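## Task

Move the red tray onto the top of the two-door cabinet beside arm4 and the yellow tray onto the top of the two-door cabinet beside arm3, while the remaining two trays stay on top of the two-door cabinet beside arm1; at the end, every item a tray holds must be standing inside that tray.

## Robot and tools

ROBOTS. Four identical i2rt Big YAM arms: arm1, arm2, arm3, arm4. Each has six joints, a five-finger right hand and a wrist camera. Room cameras: cam_arm1, cam_arm2, cam_arm3, cam_arm4. Wrist cameras: arm1_cam_wrist to arm4_cam_wrist. Foot (base_link) poses in the scene frame, metres and quat wxyz: arm1 (-3.381, 0.957, 1.091), quat (0.007, 0.003, -0.002, 1.000); arm2 (-0.695, 0.389, 0.930), quat (0.043, -0.001, -0.006, 0.999); arm3 (0.751, 2.518, 0.918), quat (0.968, 0.004, -0.008, 0.251); arm4 (0.746, -1.743, 0.941), quat (0.977, 0.001, -0.001, -0.215). Each foot faces its own +x. Reach is about 1.07 m from the joint1 axis.

FRAME. One scene frame for all poses: origin on the floor, +z up. The printed "hand" is the hand point, 0.045 m in front of the palm; its +z runs along straight fingers, +y out of the palm, +x across the palm away from the thumb. "hand_target" is the pose the drive currently aims for. Printed hand positions can be off, more so at long reach, and hands often stop a centimetre or more from the requested pose.

JOINTS (radians, absolute). joint1_rad -2.879..2.879 (base yaw, positive counter-clockwise from above); joint2_rad 0..3.141 (shoulder, 0 points the upper arm back, positive lifts it up and forward); joint3_rad 0..3.019 (elbow, 0 folded, positive opens); joint4_rad -1.692..1.57 (hand pitch, positive tips fingers up); joint5_rad -1.57..1.57 (sideways, positive to the arm's right); joint6_rad -2.094..2.094 (roll, positive clockwise viewed from behind the hand). With joints 1, 5, 6 at 0 and the hand level and forward, the palm faces down with the thumb on the left; joint6 near -1.3 puts the wrist camera on top with an upright picture.

HAND VALUES, each -1..1 and absolute: hand_little, hand_ring, hand_middle, hand_index (+1 straight, -1 curled), hand_thumb_bend (+1 straight, -1 fully bent), hand_thumb_turn (+1 beside the palm, -1 opposite the fingers). hand_force_limit is a setting, not a motion: closing stops when fingertip load reaches roughly 0 N at -1 up to 10 N at +1 (15 N for the thumb motors). hand_speed (-0.96..1) sets finger speed, near zero at -1 and full at +0.48 or more. Scenes begin with force limit 0 and speed -0.8. A motor only starts when its target changes by at least 0.002; it then locks. Use hand_speed -0.94 or lower for gentle grips; faster closing can overshoot the force limit several times. With the thumb turned in, the hand wraps objects about 0.035-0.065 m thick, or handles down to 0.025 m. A bracket on the little-finger side of the wrist sticks out and can strike things.

TOOL move. Arguments: arm1, arm2, arm3, arm4 (each optional, that robot's part) and cameras (list of names, or ["all"]; [] for none). Omitted robots get nothing new. Inside a robot's part:
- joints: object of joint names to absolute targets as above.
- target: one list of seven numbers [x, y, z, qw, qx, qy, qz], an absolute hand pose in metres in the scene frame. The hand travels in a straight line toward it from its hand_target. When target is present, joints may only contain the hand_ keys, otherwise the call is refused.
- speed: top path speed, 0.002..0.5 m/s (default 0.25; rotation up to twice that in rad/s); only allowed with target.
- min_time_s: 0.1..8 s, the shortest duration for this robot's arm joint motions; only with joints.
All motions start together; all hand paths in one call finish together, paced by the slowest. Paths do not avoid obstacles or other arms, and hands may lag, drift or overshoot speed near full stretch. A call with no robot parts returns full state and all images. Unknown keys make a call invalid; out-of-range numbers get it refused, and a refusal cancels later move, wait and finished_scene calls in that reply.

TOOL wait: seconds 0..10, plus optional cameras; commands nothing. TOOL zoom_image: camera name and region [x0, y0, x1, y1] in pixels from the top-left, at most 504 by 504, on that camera's latest image. TOOL show_instructions: no arguments; shows reference pages. TOOL finished_scene: scene (1 or 2); ends the scene irreversibly, so the result must already hold without the robots. The first scene is practice.

RESULTS. "move: arm1 done; arm2 time_out" sums up each commanded robot. joint_status and hand_status give per-motion endings: done, off_target (stopped short, may still push), time_out (arm kept near where it stuck, still pushing; on_its_own lists joints still heading there; resend the reported position to relax), not_followed (a safety check withheld targets; "pose unreachable" for hand targets), limit_stop_at_motor_heat. Robots under "as last shown" were not commanded and repeat old values. hand_stopped_by lists little, ring, middle, index, thumb_bend, thumb_turn: moving, target, force, stalled or fault. *_load_n are fingertip loads in N, positive when pushed open; a lost grip shows as load near 0. Joint velocities in rad/s; "within noise" means still. Joint torques include the arm's weight. MOTOR HOT appears near 85 C; at 100 C the arm goes limp for a while (OVER-TEMPERATURE FAULT).

AVOID. Arms pressing or hitting each other (including one hand gripping another's fingers) can end the scene; the clearance check can react too late. Arms do not stop on contact and keep pushing, which heats motors. Do not knock anything out of the work area or onto the floor, drop trays, slam into fixed objects, release moving items, or overload fingers. Loose objects may get brief random pushes. The scene keeps running while you compose replies.

Each tool is called after "Request:" in YAML: its name, and indented under it one key for each argument.

Reference images:

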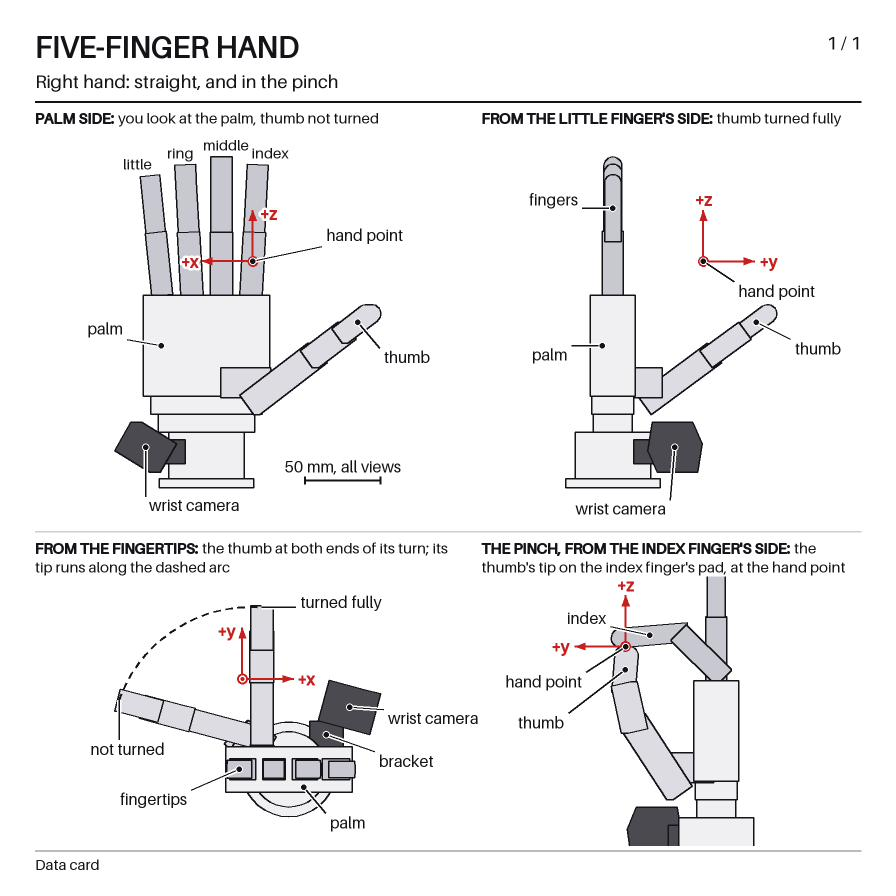

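## Session

Request:
move:
  cameras: ["all"]

Scene clock: 0.00 s.
Joint torques (N m): no reading
Heat: arm1: hottest joint3_rad 34 °C; arm2: hottest joint3_rad 34 °C; arm3: hottest joint3_rad 38 °C; arm4: hottest joint3_rad 38 °C.
Joint velocities: within noise
arm1.joint_positions: joint1_rad=-0.886 joint2_rad=+0.623 joint3_rad=+1.355 joint4_rad=-1.284 joint5_rad=+0.260 joint6_rad=-1.160 hand_little=+1.000 hand_ring=+1.000 hand_middle=+1.000 hand_index=+1.000 hand_thumb_turn=+1.000 hand_thumb_bend=+1.000 hand_force_limit=+0.000 hand_speed=-0.800
arm1.joint_status: not commanded
arm1.hand_stopped_by: target,target,target,target,target,target
arm1.little_load_n: 0.0
arm1.ring_load_n: 0.0
arm1.middle_load_n: 0.0
arm1.index_load_n: 0.0
arm1.thumb_bend_load_n: 0.0
arm1.thumb_turn_load_n: 0.0
arm1.hand: x=-3.4456 y=+1.1881 z=+1.5783 quat_wxyz=(-0.444, +0.577, +0.646, +0.227) (m; scene frame)
arm1.hand_target: x=-3.4448 y=+1.1870 z=+1.5868 quat_wxyz=(-0.453, +0.575, +0.642, +0.228) (m; scene frame)
arm1.hand_status: not commanded
arm2.joint_positions: joint1_rad=-0.427 joint2_rad=+0.624 joint3_rad=+1.323 joint4_rad=-1.263 joint5_rad=+0.073 joint6_rad=-1.354 hand_little=+1.000 hand_ring=+1.000 hand_middle=+1.000 hand_index=+1.000 hand_thumb_turn=+1.000 hand_thumb_bend=+1.000 hand_force_limit=+0.000 hand_speed=-0.800
arm2.joint_status: not commanded
arm2.hand_stopped_by: target,target,target,target,target,target
arm2.little_load_n: 0.0
arm2.ring_load_n: 0.0
arm2.middle_load_n: 0.0
arm2.index_load_n: 0.0
arm2.thumb_bend_load_n: 0.0
arm2.thumb_turn_load_n: 0.0
arm2.hand: x=-0.8784 y=+0.5617 z=+1.4065 quat_wxyz=(-0.473, +0.326, +0.812, +0.108) (m; scene frame)
arm2.hand_target: x=-0.8777 y=+0.5611 z=+1.4193 quat_wxyz=(-0.485, +0.324, +0.805, +0.110) (m; scene frame)
arm2.hand_status: not commanded
arm3.joint_positions: joint1_rad=-0.398 joint2_rad=+0.594 joint3_rad=+1.308 joint4_rad=-1.617 joint5_rad=+0.009 joint6_rad=-1.289 hand_little=+1.000 hand_ring=+1.000 hand_middle=+1.000 hand_index=+1.000 hand_thumb_turn=+1.000 hand_thumb_bend=+1.000 hand_force_limit=+0.000 hand_speed=-0.800
arm3.joint_status: not commanded
arm3.hand_stopped_by: target,target,target,target,target,target
arm3.little_load_n: 0.0
arm3.ring_load_n: 0.0
arm3.middle_load_n: 0.0
arm3.index_load_n: 0.0
arm3.thumb_bend_load_n: 0.0
arm3.thumb_turn_load_n: 0.0
arm3.hand: x=+0.9140 y=+2.4805 z=+1.3293 quat_wxyz=(-0.065, +0.939, -0.084, +0.328) (m; scene frame)
arm3.hand_target: x=+0.9147 y=+2.4805 z=+1.3393 quat_wxyz=(-0.067, +0.934, -0.084, +0.340) (m; scene frame)
arm3.hand_status: not commanded
arm4.joint_positions: joint1_rad=-0.372 joint2_rad=+0.628 joint3_rad=+1.427 joint4_rad=-1.367 joint5_rad=-0.046 joint6_rad=-0.848 hand_little=+1.000 hand_ring=+1.000 hand_middle=+1.000 hand_index=+1.000 hand_thumb_turn=+1.000 hand_thumb_bend=+1.000 hand_force_limit=+0.000 hand_speed=-0.800
arm4.joint_status: not commanded
arm4.hand_stopped_by: target,target,target,target,target,target
arm4.little_load_n: 0.0
arm4.ring_load_n: 0.0
arm4.middle_load_n: 0.0
arm4.index_load_n: 0.0
arm4.thumb_bend_load_n: 0.0
arm4.thumb_turn_load_n: 0.0
arm4.hand: x=+0.8813 y=-1.9107 z=+1.4245 quat_wxyz=(-0.002, +0.640, -0.599, +0.481) (m; scene frame)
arm4.hand_target: x=+0.8806 y=-1.9099 z=+1.4342 quat_wxyz=(-0.001, +0.636, -0.595, +0.491) (m; scene frame)
arm4.hand_status: not commanded
pictures: arm1_cam_wrist, arm2_cam_wrist, arm3_cam_wrist, arm4_cam_wrist, cam_arm1, cam_arm2, cam_arm3, cam_arm4

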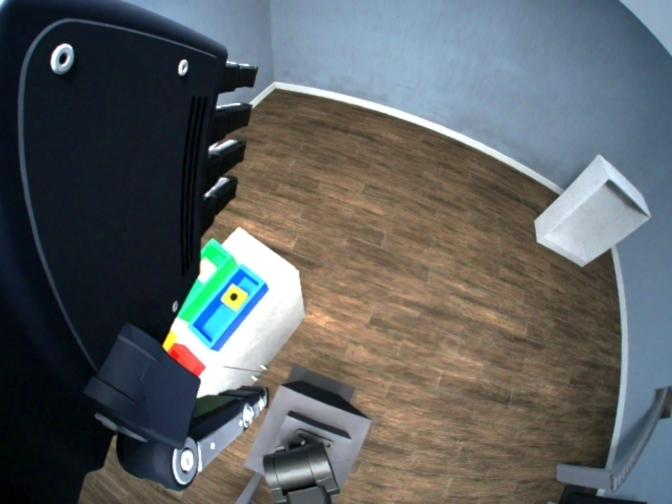

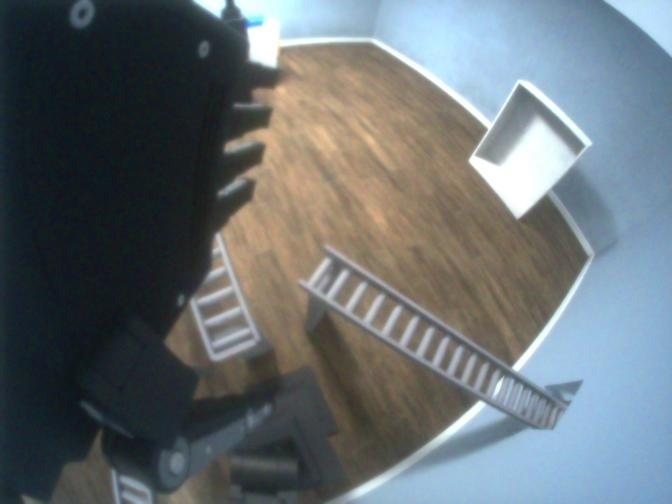

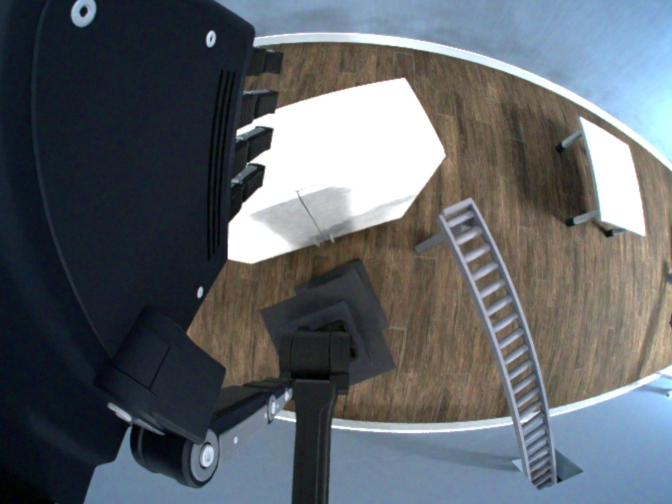

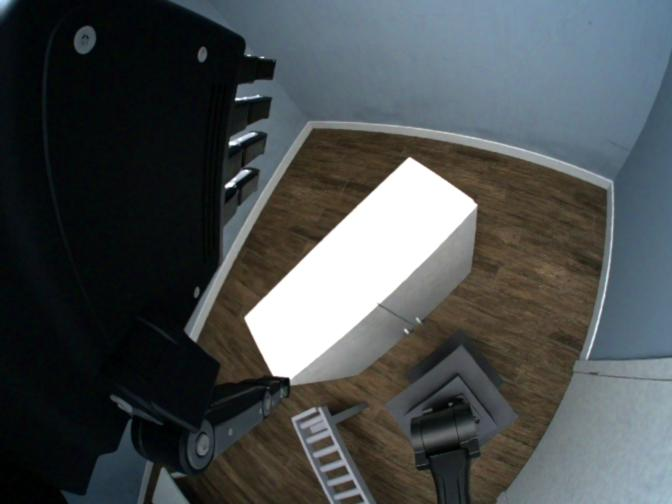

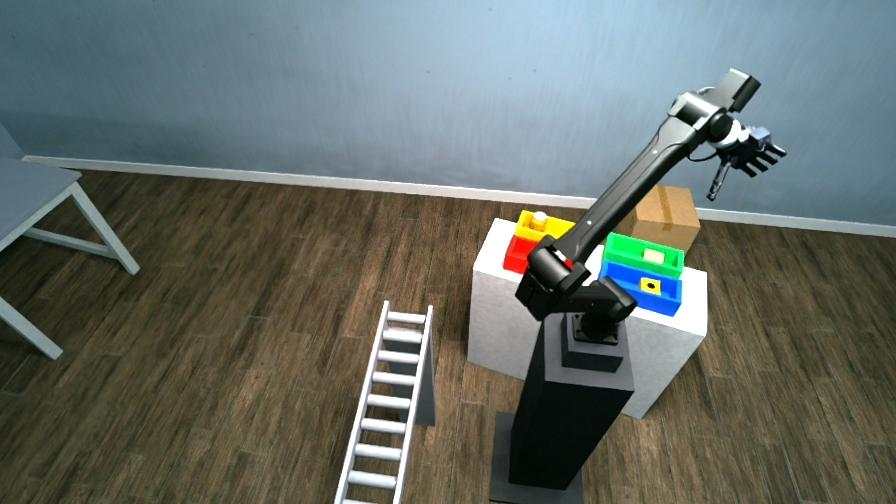

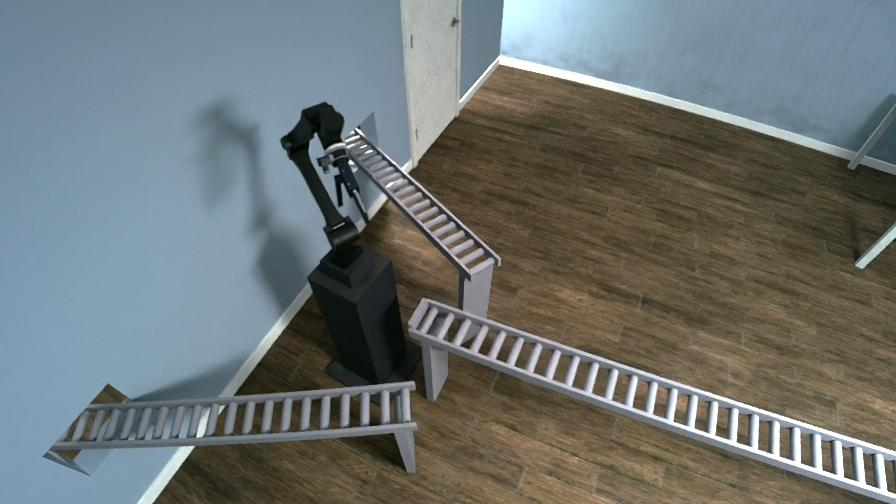

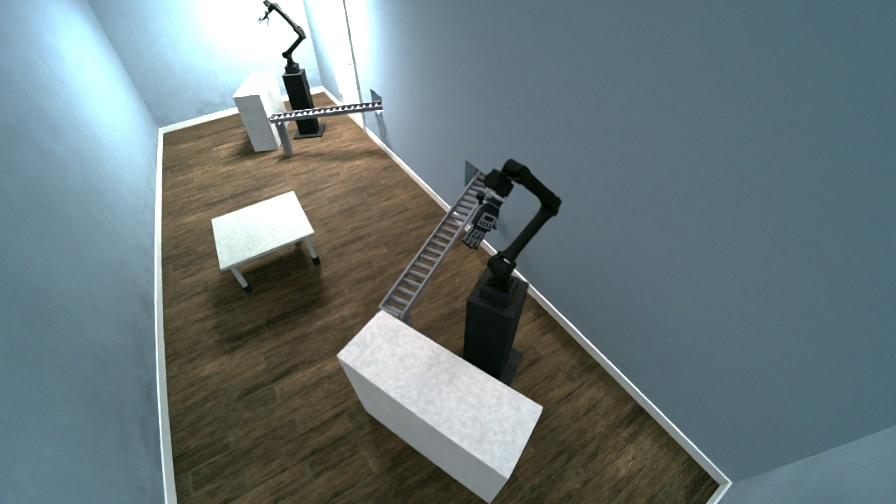

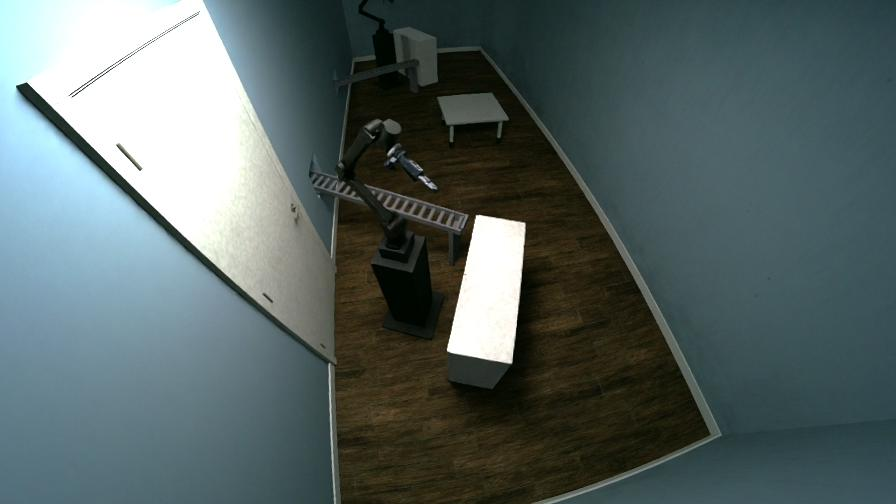

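Request:
move:
  arm1: {"joints": {"joint1_rad": -0.05, "joint2_rad": 1.3, "joint3_rad": 1.15, "joint4_rad": -1.2, "joint5_rad": 0, "joint6_rad": -1.5, "hand_thumb_turn": -1, "hand_thumb_bend": 0.6, "hand_little": 0.3, "hand_ring": 0.3, "hand_middle": 0.3, "hand_index": 0.3}, "min_time_s": 4}
  cameras: ["arm1_cam_wrist", "cam_arm1"]

Request:
zoom_image:
  camera: "cam_arm1"
  region: [460, 180, 720, 340]

Scene clock: 8.77 s.
Joint torques (N m): arm1=[0.97 -7.88 8.1 1.62 -0.17 -0.26] | arm2=[-1.44 0.73 11.11 2.04 -0.04 0] | arm3=[0.32 2.26 9.65 1.28 0.04 0.1] | arm4=[-1.96 2.49 9.2 2.56 -0.09 -0.14]
Heat: arm1: hottest joint3_rad 35 °C; arm2: hottest joint3_rad 36 °C; arm3: hottest joint3_rad 39 °C; arm4: hottest joint3_rad 39 °C.
move: arm1 done
Joint velocities: within noise
arm1.joint_positions: joint1_rad=-0.042 joint2_rad=+1.294 joint3_rad=+1.154 joint4_rad=-1.217 joint5_rad=+0.004 joint6_rad=-1.481 hand_little=+0.300 hand_ring=+0.300 hand_middle=+0.300 hand_index=+0.300 hand_thumb_turn=-1.000 hand_thumb_bend=+0.600 hand_force_limit=+0.000 hand_speed=-0.800
arm1.joint_status: all done
arm1.hand_stopped_by: target,target,target,target,target,target
arm1.little_load_n: 0.0
arm1.ring_load_n: 0.0
arm1.middle_load_n: 0.0
arm1.index_load_n: 0.0
arm1.thumb_bend_load_n: 0.0
arm1.thumb_turn_load_n: 0.0
arm1.hand: x=-3.7593 y=+1.0364 z=+1.2843 quat_wxyz=(-0.110, +0.073, +0.991, +0.002) (m; scene frame)
arm1.hand_target: x=-3.7650 y=+1.0346 z=+1.2762 quat_wxyz=(-0.107, +0.060, +0.992, +0.001) (m; scene frame)
arm1.hand_status: not commanded
arm2, arm3, arm4: as last shown
arm2.ring_load_n: -0.5
pictures: arm1_cam_wrist, cam_arm1

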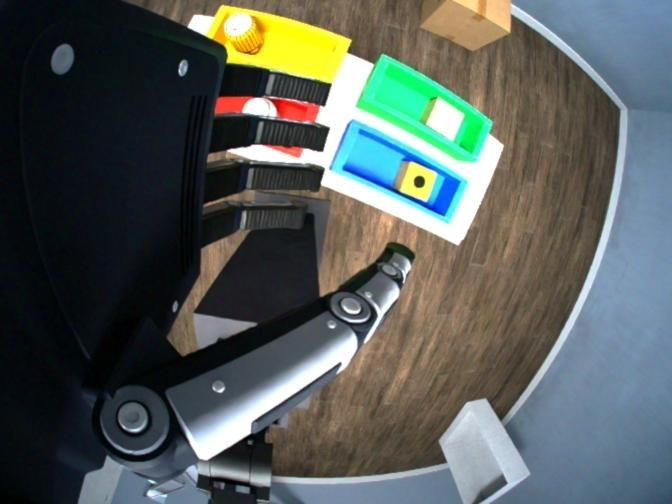

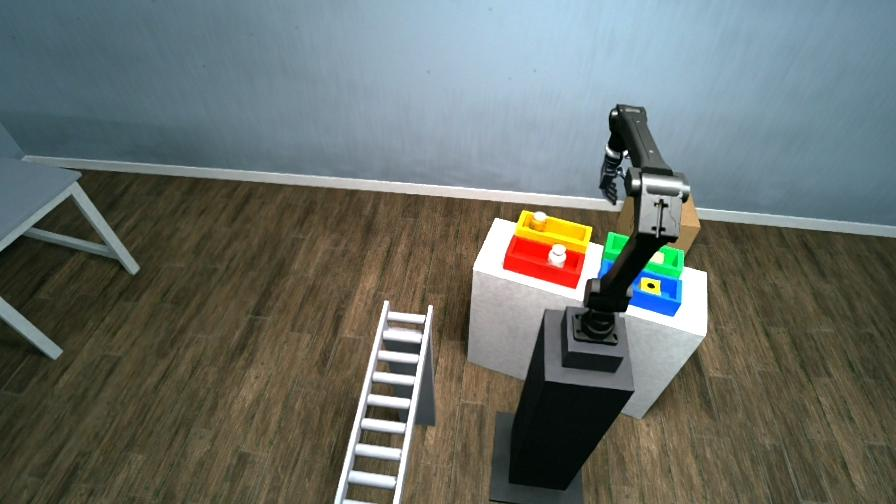

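Scaled by 1.938 from the camera's 896x504 image, which has a finer 1280x720 frame.

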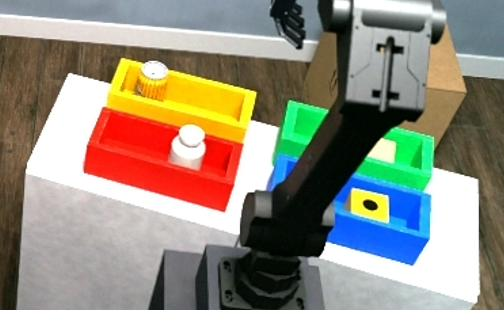

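Request:
move:
  arm1: {"joints": {"joint1_rad": 0.06, "joint2_rad": 1.95, "joint3_rad": 1.6, "joint4_rad": -0.75, "joint5_rad": 0.25, "joint6_rad": 0.0}, "min_time_s": 4}
  cameras: ["arm1_cam_wrist"]

Scene clock: 23.00 s.
Joint torques (N m): arm1=[1.14 -16.67 11.45 2.11 0.26 0.14] | arm2=[-1.03 1.61 10.86 1.98 -0.02 -0.05] | arm3=[0.32 2.26 9.66 1.25 0.04 0.1] | arm4=[-1.49 2.26 9.18 2.37 -0.06 -0.12]
Heat: arm1: hottest joint3_rad 38 °C; arm2: hottest joint3_rad 39 °C; arm3: hottest joint3_rad 41 °C; arm4: hottest joint3_rad 40 °C.
move: arm1 done
Joint velocities: within noise
arm1.joint_positions: joint1_rad=+0.051 joint2_rad=+1.918 joint3_rad=+1.557 joint4_rad=-0.769 joint5_rad=+0.246 joint6_rad=-0.020 hand_little=+0.300 hand_ring=+0.300 hand_middle=+0.300 hand_index=+0.300 hand_thumb_turn=-1.000 hand_thumb_bend=+0.600 hand_force_limit=+0.000 hand_speed=-0.800
arm1.joint_status: all done
arm1.hand_stopped_by: target,target,target,target,target,target
arm1.little_load_n: 0.5
arm1.ring_load_n: 0.0
arm1.middle_load_n: 0.0
arm1.index_load_n: 0.0
arm1.thumb_bend_load_n: 0.0
arm1.thumb_turn_load_n: 0.0
arm1.hand: x=-4.0127 y=+0.9526 z=+1.1536 quat_wxyz=(-0.241, +0.684, +0.685, -0.071) (m; scene frame)
arm1.hand_target: x=-4.0331 y=+0.9450 z=+1.1524 quat_wxyz=(-0.250, +0.686, +0.678, -0.084) (m; scene frame)
arm1.hand_status: not commanded
arm2, arm3, arm4: as last shown
arm2.ring_load_n: 0.0
pictures: arm1_cam_wrist

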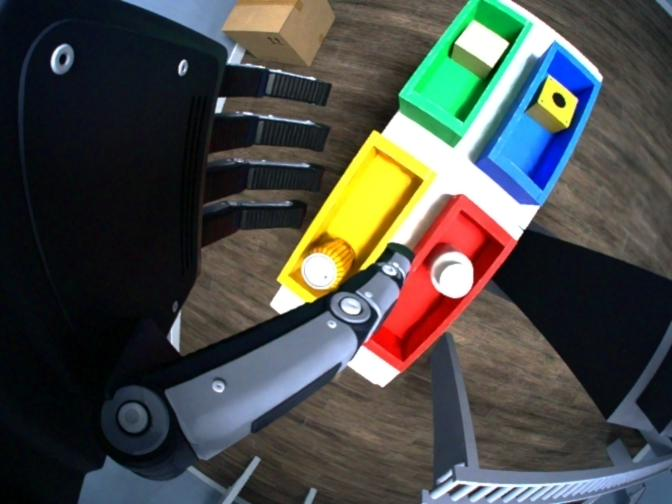

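Request:
zoom_image:
  camera: "arm1_cam_wrist"
  region: [260, 110, 540, 390]

Scaled by 1.800 from the camera's 672x504 image, which has a finer 960x720 frame.

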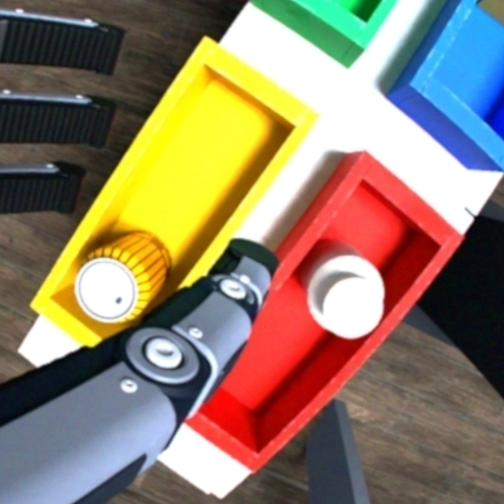

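Request:
move:
  arm1: {"target": [-4.155, 0.87, 0.99, -0.1666, 0.7838, 0.5853, -0.1244], "speed": 0.15}
  cameras: ["arm1_cam_wrist", "cam_arm1"]

Request:
zoom_image:
  camera: "arm1_cam_wrist"
  region: [280, 60, 620, 400]

Request:
zoom_image:
  camera: "cam_arm1"
  region: [480, 180, 640, 300]

Scene clock: 33.73 s.
Joint torques (N m): arm1=[0.79 -22.12 11.12 0.59 -0.13 0.16] | arm2=[-1.26 1.26 11.07 1.89 -0.05 0.01] | arm3=[0.32 2.26 9.65 1.26 0.04 0.1] | arm4=[-1.38 2.2 9.29 2.4 -0.07 -0.1]
Heat: arm1: hottest joint3_rad 40 °C; arm2: hottest joint3_rad 41 °C; arm3: hottest joint3_rad 42 °C; arm4: hottest joint3_rad 41 °C.
move: arm1 off_target
Joint velocities: within noise
arm1.joint_positions: joint1_rad=+0.096 joint2_rad=+2.438 joint3_rad=+2.045 joint4_rad=-0.775 joint5_rad=+0.151 joint6_rad=+0.329 hand_little=+0.300 hand_ring=+0.300 hand_middle=+0.300 hand_index=+0.300 hand_thumb_turn=-1.000 hand_thumb_bend=+0.600 hand_force_limit=+0.000 hand_speed=-0.800
arm1.joint_status: not commanded
arm1.hand_stopped_by: target,target,target,target,target,target
arm1.little_load_n: 0.0
arm1.ring_load_n: 0.0
arm1.middle_load_n: 0.0
arm1.index_load_n: 0.0
arm1.thumb_bend_load_n: 0.0
arm1.thumb_turn_load_n: -0.5
arm1.hand: x=-4.1484 y=+0.8763 z=+1.0026 quat_wxyz=(-0.174, +0.779, +0.588, -0.127) (m; scene frame)
arm1.hand_target: x=-4.1519 y=+0.8695 z=+0.9882 quat_wxyz=(-0.167, +0.784, +0.585, -0.124) (m; scene frame)
arm1.hand_status: off_target (0.016 m and 1.1 deg from the pose sent, 0.232 m and 19.3 deg at the start)
arm2, arm3, arm4: as last shown
arm2.middle_load_n: -0.5
arm2.index_load_n: -0.5
arm2.thumb_bend_load_n: -0.5
pictures: arm1_cam_wrist, cam_arm1

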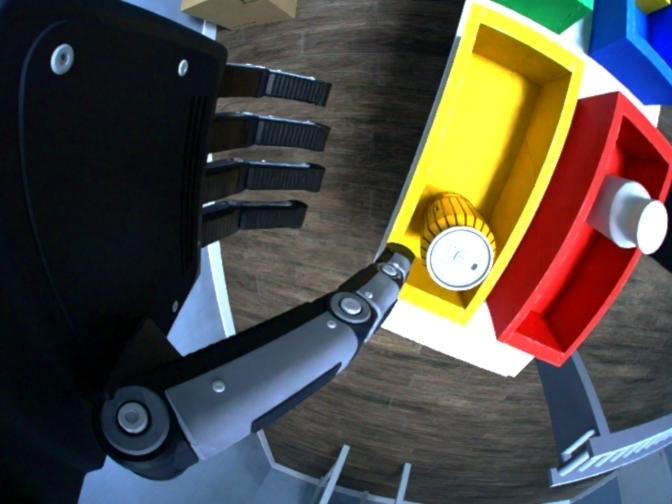

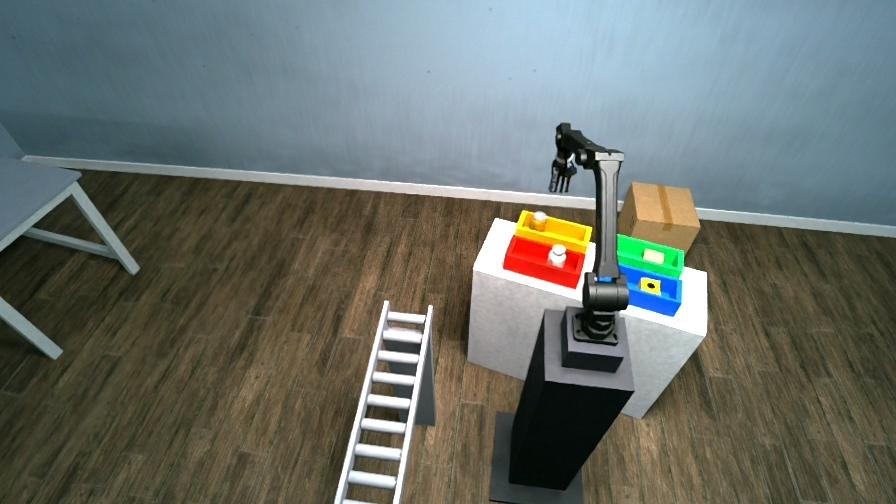

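Scaled by 1.482 from the camera's 672x504 image, which has a finer 960x720 frame.

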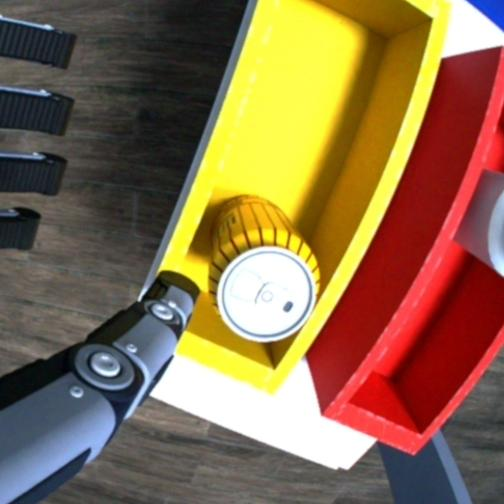

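Scaled by 3.150 from the camera's 896x504 image, which has a finer 1280x720 frame.

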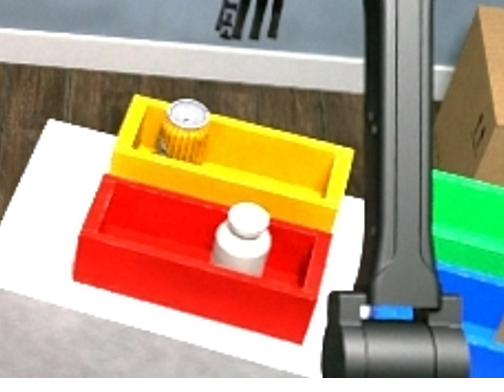

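Request:
move:
  arm1: {"target": [-4.1295, 0.8785, 0.915, -0.1605, 0.7808, 0.5893, -0.1254], "speed": 0.1}
  cameras: ["arm1_cam_wrist", "cam_arm1"]

Request:
zoom_image:
  camera: "arm1_cam_wrist"
  region: [280, 60, 620, 400]

Request:
zoom_image:
  camera: "cam_arm1"
  region: [500, 180, 620, 270]

Scene clock: 47.77 s.
Joint torques (N m): arm1=[-0.38 -21.89 7.42 2 -0.15 -0.04] | arm2=[-1.2 1.73 10.91 1.96 0 0.04] | arm3=[0.32 2.26 9.66 1.26 0.05 0.1] | arm4=[-1.55 2.02 9.36 2.3 -0.06 -0.11]
Heat: arm1: hottest joint3_rad 42 °C; arm2: hottest joint3_rad 43 °C; arm3: hottest joint3_rad 43 °C; arm4: hottest joint3_rad 42 °C.
move: arm1 off_target
Joint velocities: within noise
arm1.joint_positions: joint1_rad=+0.096 joint2_rad=+2.477 joint3_rad=+1.947 joint4_rad=-0.637 joint5_rad=+0.131 joint6_rad=+0.329 hand_little=+0.300 hand_ring=+0.300 hand_middle=+0.300 hand_index=+0.300 hand_thumb_turn=-1.000 hand_thumb_bend=+0.600 hand_force_limit=+0.000 hand_speed=-0.800
arm1.joint_status: not commanded
arm1.hand_stopped_by: target,target,target,target,target,target
arm1.little_load_n: 0.0
arm1.ring_load_n: 0.5
arm1.middle_load_n: 0.0
arm1.index_load_n: 0.0
arm1.thumb_bend_load_n: 0.0
arm1.thumb_turn_load_n: 0.0
arm1.hand: x=-4.1327 y=+0.8739 z=+0.9434 quat_wxyz=(-0.167, +0.779, +0.590, -0.133) (m; scene frame)
arm1.hand_target: x=-4.1271 y=+0.8786 z=+0.9164 quat_wxyz=(-0.160, +0.781, +0.590, -0.126) (m; scene frame)
arm1.hand_status: off_target (0.029 m and 1.2 deg from the pose sent, 0.090 m and 1.6 deg at the start)
arm2, arm3, arm4: as last shown
arm2.middle_load_n: 0.0
arm2.index_load_n: 0.0
arm2.thumb_bend_load_n: 0.0
pictures: arm1_cam_wrist, cam_arm1

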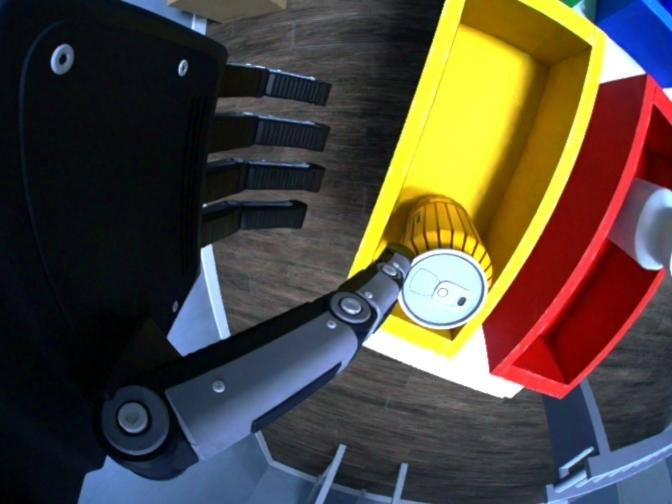

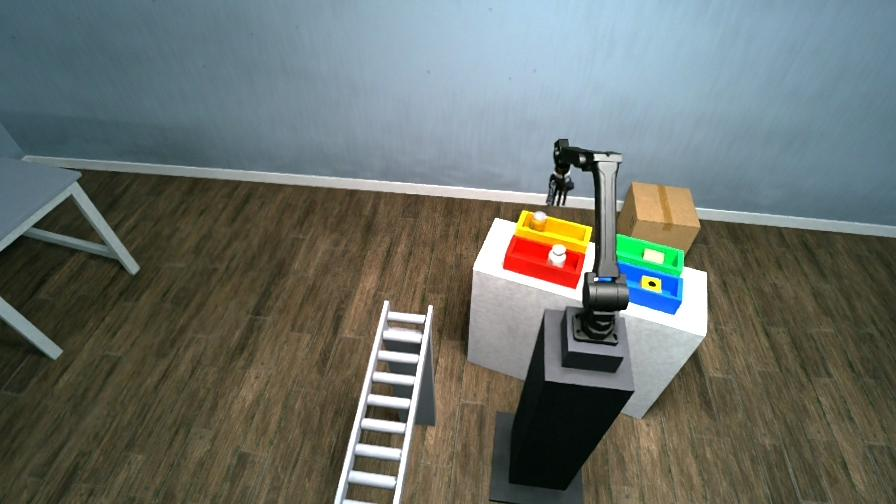

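Scaled by 1.482 from the camera's 672x504 image, which has a finer 960x720 frame.

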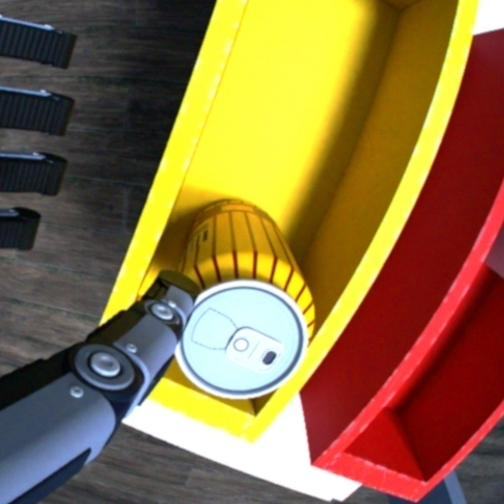

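Scaled by 4.200 from the camera's 896x504 image, which has a finer 1280x720 frame.

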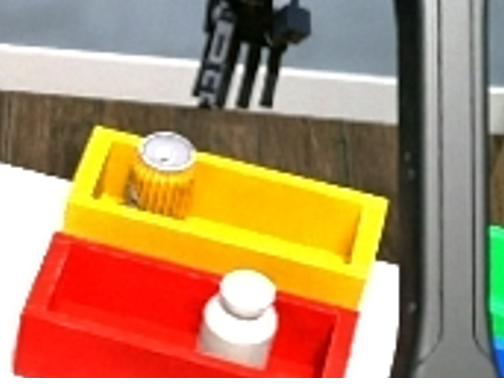

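Request:
move:
  arm1: {"target": [-4.119, 0.893, 0.885, -0.1605, 0.7808, 0.5893, -0.1254], "speed": 0.06}
  cameras: ["arm1_cam_wrist"]

Request:
zoom_image:
  camera: "arm1_cam_wrist"
  region: [280, 60, 620, 400]

Scene clock: 56.50 s.
Joint torques (N m): arm1=[-1.32 -21.54 7.19 2.04 -0.16 -0.24] | arm2=[-1.26 1.61 10.85 2.02 -0.03 0.05] | arm3=[0.38 2.26 9.65 1.28 0.04 0.11] | arm4=[-1.61 2.2 9.22 2.29 -0.03 -0.14]
Heat: arm1: hottest joint3_rad 42 °C; arm2: hottest joint3_rad 44 °C; arm3: hottest joint3_rad 44 °C; arm4: hottest joint3_rad 43 °C.
move: arm1 off_target
Joint velocities: within noise
arm1.joint_positions: joint1_rad=+0.074 joint2_rad=+2.496 joint3_rad=+1.904 joint4_rad=-0.565 joint5_rad=+0.125 joint6_rad=+0.329 hand_little=+0.300 hand_ring=+0.300 hand_middle=+0.300 hand_index=+0.300 hand_thumb_turn=-1.000 hand_thumb_bend=+0.600 hand_force_limit=+0.000 hand_speed=-0.800
arm1.joint_status: not commanded
arm1.hand_stopped_by: target,target,target,target,target,target
arm1.little_load_n: 0.0
arm1.ring_load_n: 0.5
arm1.middle_load_n: 0.0
arm1.index_load_n: 0.0
arm1.thumb_bend_load_n: 0.0
arm1.thumb_turn_load_n: 0.0
arm1.hand: x=-4.1275 y=+0.8894 z=+0.9170 quat_wxyz=(-0.168, +0.784, +0.582, -0.137) (m; scene frame)
arm1.hand_target: x=-4.1179 y=+0.8969 z=+0.8872 quat_wxyz=(-0.161, +0.783, +0.587, -0.126) (m; scene frame)
arm1.hand_status: off_target (0.033 m and 1.9 deg from the pose sent, 0.063 m and 1.2 deg at the start)
arm2, arm3, arm4: as last shown
pictures: arm1_cam_wrist

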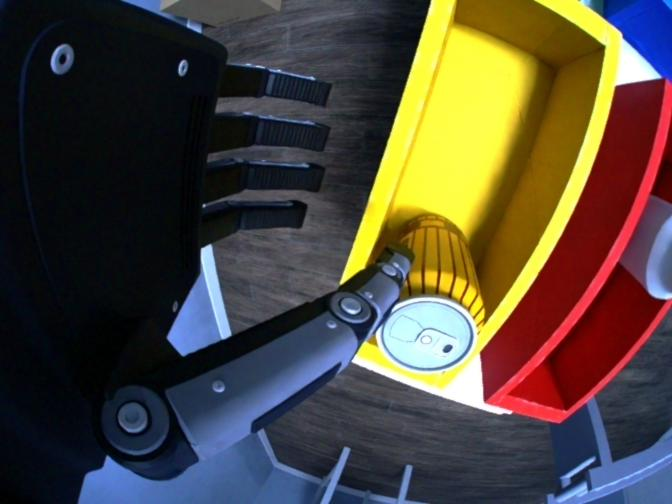

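Scaled by 1.482 from the camera's 672x504 image, which has a finer 960x720 frame.

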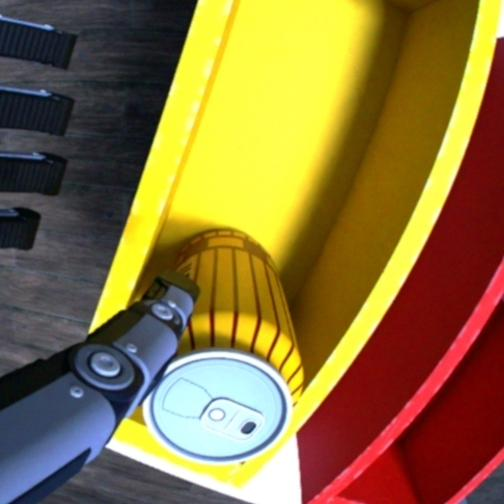

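Request:
move:
  arm1: {"target": [-4.115, 0.892, 0.83, -0.1605, 0.7808, 0.5893, -0.1254], "speed": 0.05}
  cameras: ["arm1_cam_wrist"]

Request:
zoom_image:
  camera: "arm1_cam_wrist"
  region: [280, 60, 620, 400]

Scene clock: 62.57 s.
Joint torques (N m): arm1=[0.15 -21.48 8.1 1.99 -0.11 -0.21] | arm2=[-1.32 1.49 10.91 2 -0.03 0.01] | arm3=[0.38 2.26 9.63 1.26 0.04 0.1] | arm4=[-1.2 2.37 9.42 2.37 -0.07 -0.12]
Heat: arm1: hottest joint3_rad 41 °C; arm2: hottest joint3_rad 44 °C; arm3: hottest joint3_rad 44 °C; arm4: hottest joint3_rad 43 °C.
move: arm1 off_target
Joint velocities: within noise
arm1.joint_positions: joint1_rad=+0.079 joint2_rad=+2.592 joint3_rad=+1.904 joint4_rad=-0.491 joint5_rad=+0.125 joint6_rad=+0.329 hand_little=+0.300 hand_ring=+0.300 hand_middle=+0.300 hand_index=+0.300 hand_thumb_turn=-1.000 hand_thumb_bend=+0.600 hand_force_limit=+0.000 hand_speed=-0.800
arm1.joint_status: not commanded
arm1.hand_stopped_by: target,target,target,target,target,target
arm1.little_load_n: 0.0
arm1.ring_load_n: 0.0
arm1.middle_load_n: 0.0
arm1.index_load_n: 0.0
arm1.thumb_bend_load_n: 0.0
arm1.thumb_turn_load_n: 0.0
arm1.hand: x=-4.1150 y=+0.8870 z=+0.8531 quat_wxyz=(-0.162, +0.784, +0.585, -0.129) (m; scene frame)
arm1.hand_target: x=-4.1123 y=+0.8889 z=+0.8305 quat_wxyz=(-0.160, +0.780, +0.591, -0.125) (m; scene frame)
arm1.hand_status: off_target (0.024 m and 0.7 deg from the pose sent, 0.088 m and 1.9 deg at the start)
arm2, arm3, arm4: as last shown
pictures: arm1_cam_wrist

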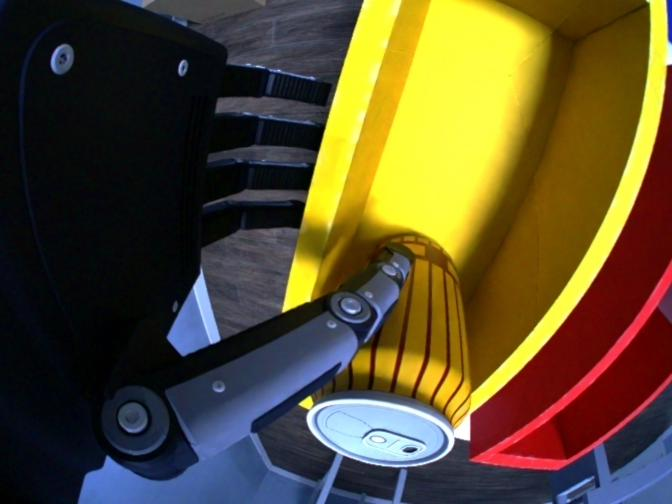

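Scaled by 1.482 from the camera's 672x504 image, which has a finer 960x720 frame.

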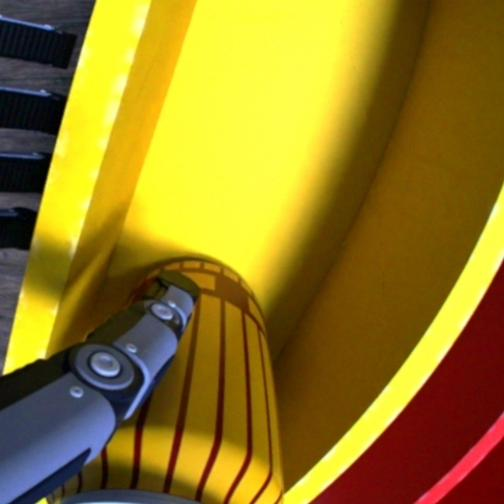

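Request:
move:
  arm1: {"target": [-4.126, 0.894, 0.812, -0.1605, 0.7808, 0.5893, -0.1254], "speed": 0.04}
  cameras: ["arm1_cam_wrist"]

Request:
zoom_image:
  camera: "arm1_cam_wrist"
  region: [280, 60, 620, 400]

Scene clock: 66.93 s.
Joint torques (N m): arm1=[-0.62 -21.83 9.48 1.35 -0.17 -0.25] | arm2=[-1.26 1.38 10.96 2.07 0 0.03] | arm3=[0.32 2.14 9.65 1.26 0.04 0.1] | arm4=[-1.44 2.02 9.28 2.33 -0.05 -0.13]
Heat: arm1: hottest joint3_rad 41 °C; arm2: hottest joint3_rad 44 °C; arm3: hottest joint3_rad 45 °C; arm4: hottest joint3_rad 43 °C.
move: arm1 off_target
Joint velocities: within noise
arm1.joint_positions: joint1_rad=+0.079 joint2_rad=+2.653 joint3_rad=+1.965 joint4_rad=-0.491 joint5_rad=+0.123 joint6_rad=+0.329 hand_little=+0.300 hand_ring=+0.300 hand_middle=+0.300 hand_index=+0.300 hand_thumb_turn=-1.000 hand_thumb_bend=+0.600 hand_force_limit=+0.000 hand_speed=-0.800
arm1.joint_status: not commanded
arm1.hand_stopped_by: target,target,target,target,target,target
arm1.little_load_n: 0.0
arm1.ring_load_n: 0.0
arm1.middle_load_n: 0.0
arm1.index_load_n: 0.0
arm1.thumb_bend_load_n: 0.0
arm1.thumb_turn_load_n: 0.0
arm1.hand: x=-4.1230 y=+0.8863 z=+0.8309 quat_wxyz=(-0.161, +0.784, +0.585, -0.129) (m; scene frame)
arm1.hand_target: x=-4.1249 y=+0.8937 z=+0.8130 quat_wxyz=(-0.161, +0.781, +0.590, -0.126) (m; scene frame)
arm1.hand_status: off_target (0.021 m and 0.7 deg from the pose sent, 0.043 m and 0.7 deg at the start)
arm2, arm3, arm4: as last shown
pictures: arm1_cam_wrist

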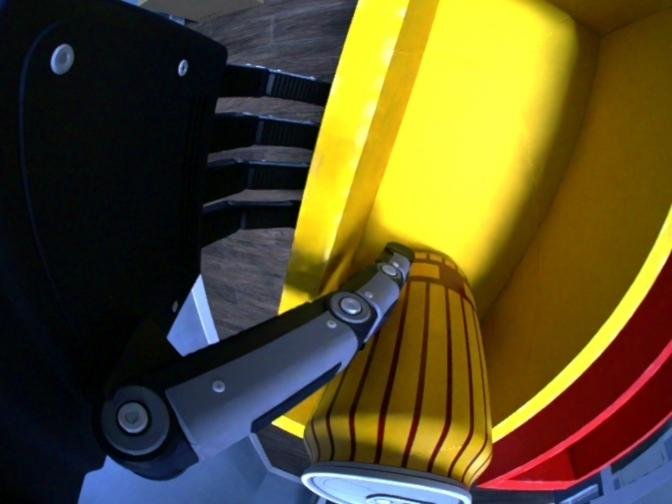

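Scaled by 1.482 from the camera's 672x504 image, which has a finer 960x720 frame.

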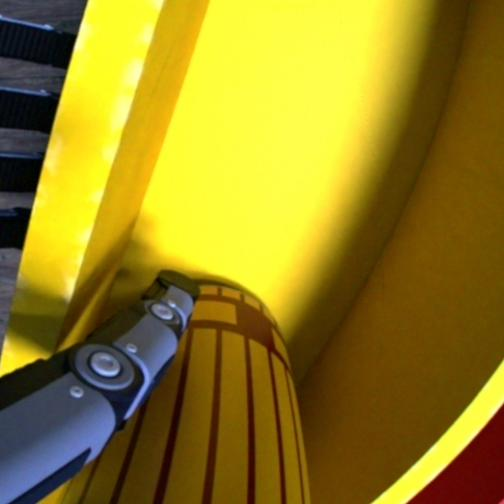

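Request:
move:
  arm1: {"target": [-4.126, 0.894, 0.828, -0.1605, 0.7808, 0.5893, -0.1254], "speed": 0.04}

Scene clock: 69.93 s.
Joint torques (N m): arm1=[-0.73 -24.06 8.75 0.57 -0.14 -0.26] | arm2=[-0.67 1.49 11.02 1.99 -0.04 -0.01] | arm3=[0.38 2.26 9.65 1.26 0.05 0.1] | arm4=[-1.44 1.73 9.17 2.33 -0.05 -0.12]
Heat: arm1: hottest joint3_rad 41 °C; arm2: hottest joint3_rad 45 °C; arm3: hottest joint3_rad 45 °C; arm4: hottest joint3_rad 43 °C.
move: arm1 done
Joint velocities: within noise
arm1.joint_positions: joint1_rad=+0.079 joint2_rad=+2.653 joint3_rad=+1.965 joint4_rad=-0.491 joint5_rad=+0.123 joint6_rad=+0.329 hand_little=+0.300 hand_ring=+0.300 hand_middle=+0.300 hand_index=+0.300 hand_thumb_turn=-1.000 hand_thumb_bend=+0.600 hand_force_limit=+0.000 hand_speed=-0.800
arm1.joint_status: not commanded
arm1.hand_stopped_by: target,target,target,target,target,target
arm1.little_load_n: 0.0
arm1.ring_load_n: 0.0
arm1.middle_load_n: 0.5
arm1.index_load_n: 0.0
arm1.thumb_bend_load_n: 0.0
arm1.thumb_turn_load_n: 0.0
arm1.hand: x=-4.1230 y=+0.8863 z=+0.8309 quat_wxyz=(-0.161, +0.784, +0.585, -0.129) (m; scene frame)
arm1.hand_target: x=-4.1259 y=+0.8939 z=+0.8281 quat_wxyz=(-0.161, +0.782, +0.589, -0.126) (m; scene frame)
arm1.hand_status: done (0.009 m and 0.7 deg from the pose sent, 0.009 m and 0.7 deg at the start)
arm2.joint_positions: joint1_rad=-0.427 joint2_rad=+0.624 joint3_rad=+1.323 joint4_rad=-1.263 joint5_rad=+0.073 joint6_rad=-1.354 hand_little=+1.000 hand_ring=+1.000 hand_middle=+1.000 hand_index=+1.000 hand_thumb_turn=+1.000 hand_thumb_bend=+1.000 hand_force_limit=+0.000 hand_speed=-0.800
arm2.joint_status: not commanded
arm2.hand_stopped_by: target,target,target,target,target,target
arm2.little_load_n: 0.0
arm2.ring_load_n: 0.0
arm2.middle_load_n: 0.0
arm2.index_load_n: 0.0
arm2.thumb_bend_load_n: 0.0
arm2.thumb_turn_load_n: 0.0
arm2.hand: x=-0.8784 y=+0.5617 z=+1.4065 quat_wxyz=(-0.473, +0.326, +0.812, +0.108) (m; scene frame)
arm2.hand_target: x=-0.8777 y=+0.5611 z=+1.4193 quat_wxyz=(-0.485, +0.324, +0.805, +0.110) (m; scene frame)
arm2.hand_status: not commanded
arm3.joint_positions: joint1_rad=-0.398 joint2_rad=+0.594 joint3_rad=+1.308 joint4_rad=-1.617 joint5_rad=+0.009 joint6_rad=-1.289 hand_little=+1.000 hand_ring=+1.000 hand_middle=+1.000 hand_index=+1.000 hand_thumb_turn=+1.000 hand_thumb_bend=+1.000 hand_force_limit=+0.000 hand_speed=-0.800
arm3.joint_status: not commanded
arm3.hand_stopped_by: target,target,target,target,target,target
arm3.little_load_n: 0.0
arm3.ring_load_n: 0.0
arm3.middle_load_n: 0.0
arm3.index_load_n: 0.0
arm3.thumb_bend_load_n: 0.0
arm3.thumb_turn_load_n: 0.0
arm3.hand: x=+0.9140 y=+2.4805 z=+1.3293 quat_wxyz=(-0.065, +0.939, -0.084, +0.328) (m; scene frame)
arm3.hand_target: x=+0.9147 y=+2.4805 z=+1.3393 quat_wxyz=(-0.067, +0.934, -0.084, +0.340) (m; scene frame)
arm3.hand_status: not commanded
arm4.joint_positions: joint1_rad=-0.372 joint2_rad=+0.628 joint3_rad=+1.427 joint4_rad=-1.367 joint5_rad=-0.046 joint6_rad=-0.848 hand_little=+1.000 hand_ring=+1.000 hand_middle=+1.000 hand_index=+1.000 hand_thumb_turn=+1.000 hand_thumb_bend=+1.000 hand_force_limit=+0.000 hand_speed=-0.800
arm4.joint_status: not commanded
arm4.hand_stopped_by: target,target,target,target,target,target
arm4.little_load_n: 0.0
arm4.ring_load_n: 0.0
arm4.middle_load_n: 0.0
arm4.index_load_n: 0.0
arm4.thumb_bend_load_n: 0.5
arm4.thumb_turn_load_n: 0.0
arm4.hand: x=+0.8813 y=-1.9107 z=+1.4245 quat_wxyz=(-0.002, +0.640, -0.599, +0.481) (m; scene frame)
arm4.hand_target: x=+0.8806 y=-1.9099 z=+1.4342 quat_wxyz=(-0.001, +0.636, -0.595, +0.491) (m; scene frame)
arm4.hand_status: not commanded
pictures: none

Request:
move:
  arm1: {"target": [-4.126, 0.894, 0.840, -0.1605, 0.7808, 0.5893, -0.1254], "speed": 0.04}
  cameras: ["arm1_cam_wrist", "cam_arm1"]

Scene clock: 87.43 s.
Joint torques (N m): arm1=[-0.67 -25.99 7.98 0.5 -0.13 -0.25] | arm2=[-1.26 1.26 10.7 1.92 -0.04 -0.01] | arm3=[0.32 2.26 9.65 1.26 0.04 0.1] | arm4=[-1.44 2.73 9.32 2.47 -0.06 -0.05]
Heat: arm1: hottest joint2_rad 41 °C; arm2: hottest joint3_rad 46 °C; arm3: hottest joint3_rad 46 °C; arm4: hottest joint3_rad 44 °C.
move: arm1 off_target
Joint velocities: within noise
arm1.joint_positions: joint1_rad=+0.079 joint2_rad=+2.653 joint3_rad=+1.965 joint4_rad=-0.503 joint5_rad=+0.123 joint6_rad=+0.328 hand_little=+0.300 hand_ring=+0.300 hand_middle=+0.300 hand_index=+0.300 hand_thumb_turn=-1.000 hand_thumb_bend=+0.600 hand_force_limit=+0.000 hand_speed=-0.800
arm1.joint_status: not commanded
arm1.hand_stopped_by: target,target,target,target,target,target
arm1.little_load_n: 0.0
arm1.ring_load_n: 0.0
arm1.middle_load_n: 0.0
arm1.index_load_n: 0.0
arm1.thumb_bend_load_n: 0.0
arm1.thumb_turn_load_n: 0.0
arm1.hand: x=-4.1196 y=+0.8866 z=+0.8301 quat_wxyz=(-0.158, +0.784, +0.587, -0.124) (m; scene frame)
arm1.hand_target: x=-4.1259 y=+0.8940 z=+0.8399 quat_wxyz=(-0.161, +0.781, +0.590, -0.125) (m; scene frame)
arm1.hand_status: off_target (0.014 m and 0.6 deg from the pose sent, 0.012 m and 0.7 deg at the start)
arm2, arm3, arm4: as last shown
arm2.thumb_turn_load_n: 0.5
arm3.middle_load_n: 0.5
arm4.thumb_bend_load_n: 0.0
pictures: arm1_cam_wrist, cam_arm1

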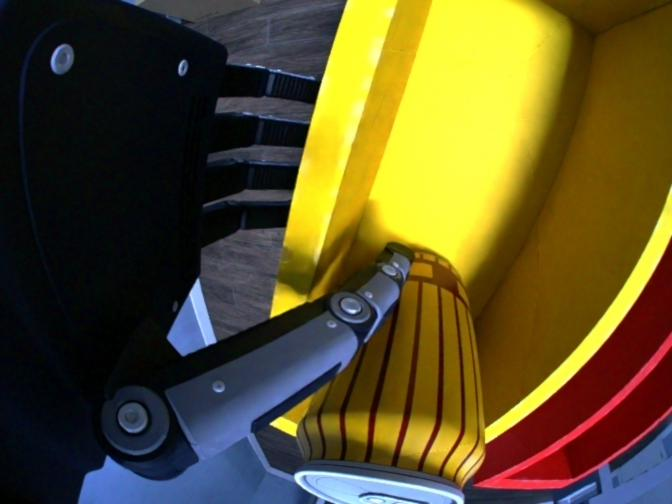

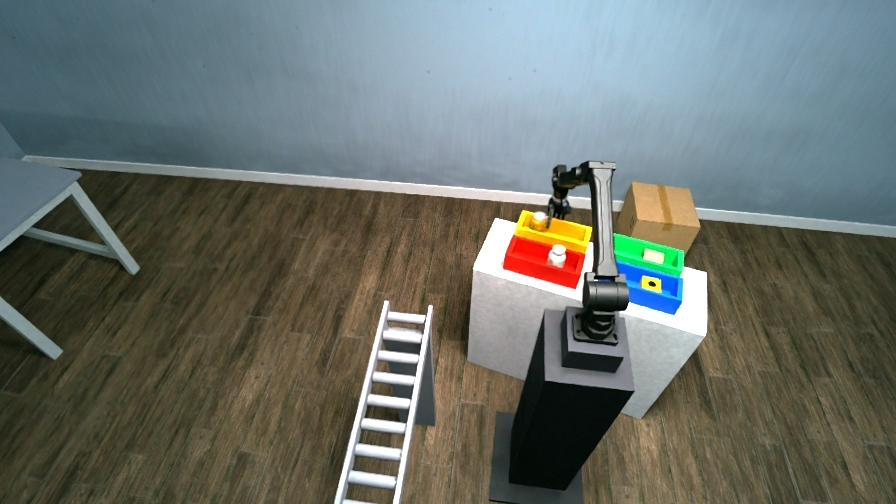

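Request:
move:
  arm1: {"target": [-4.126, 0.894, 0.849, -0.1605, 0.7808, 0.5893, -0.1254], "speed": 0.04}
  cameras: ["arm1_cam_wrist"]

Request:
zoom_image:
  camera: "arm1_cam_wrist"
  region: [250, 150, 520, 350]

Scene clock: 90.37 s.
Joint torques (N m): arm1=[-0.62 -26.29 7.6 0.46 -0.14 -0.24] | arm2=[-1.55 1.32 10.78 1.91 0 0.04] | arm3=[0.32 2.26 9.66 1.25 0.05 0.11] | arm4=[-1.38 2.02 9.25 2.36 -0.05 -0.11]
Heat: arm1: hottest joint2_rad 41 °C; arm2: hottest joint3_rad 46 °C; arm3: hottest joint3_rad 46 °C; arm4: hottest joint3_rad 44 °C.
move: arm1 off_target
Joint velocities: within noise
arm1.joint_positions: joint1_rad=+0.079 joint2_rad=+2.641 joint3_rad=+1.965 joint4_rad=-0.513 joint5_rad=+0.123 joint6_rad=+0.328 hand_little=+0.300 hand_ring=+0.300 hand_middle=+0.300 hand_index=+0.300 hand_thumb_turn=-1.000 hand_thumb_bend=+0.600 hand_force_limit=+0.000 hand_speed=-0.800
arm1.joint_status: not commanded
arm1.hand_stopped_by: target,target,target,target,target,target
arm1.little_load_n: 0.0
arm1.ring_load_n: 0.0
arm1.middle_load_n: 0.0
arm1.index_load_n: 0.0
arm1.thumb_bend_load_n: 0.0
arm1.thumb_turn_load_n: 0.0
arm1.hand: x=-4.1219 y=+0.8864 z=+0.8385 quat_wxyz=(-0.159, +0.784, +0.587, -0.125) (m; scene frame)
arm1.hand_target: x=-4.1258 y=+0.8939 z=+0.8480 quat_wxyz=(-0.160, +0.782, +0.590, -0.125) (m; scene frame)
arm1.hand_status: off_target (0.014 m and 0.5 deg from the pose sent, 0.021 m and 0.6 deg at the start)
arm2, arm3, arm4: as last shown
arm2.thumb_turn_load_n: 0.0
arm3.middle_load_n: 0.0
arm4.thumb_turn_load_n: -0.5
pictures: arm1_cam_wrist

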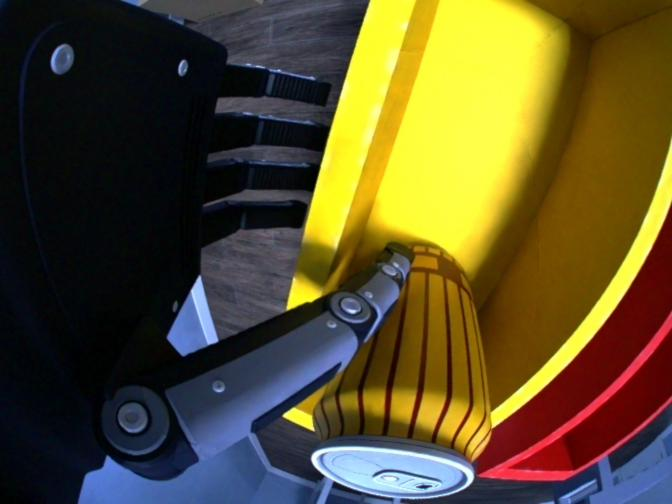

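Scaled by 1.867 from the camera's 672x504 image, which has a finer 960x720 frame.

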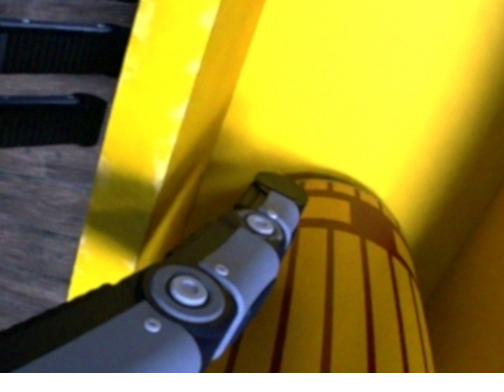

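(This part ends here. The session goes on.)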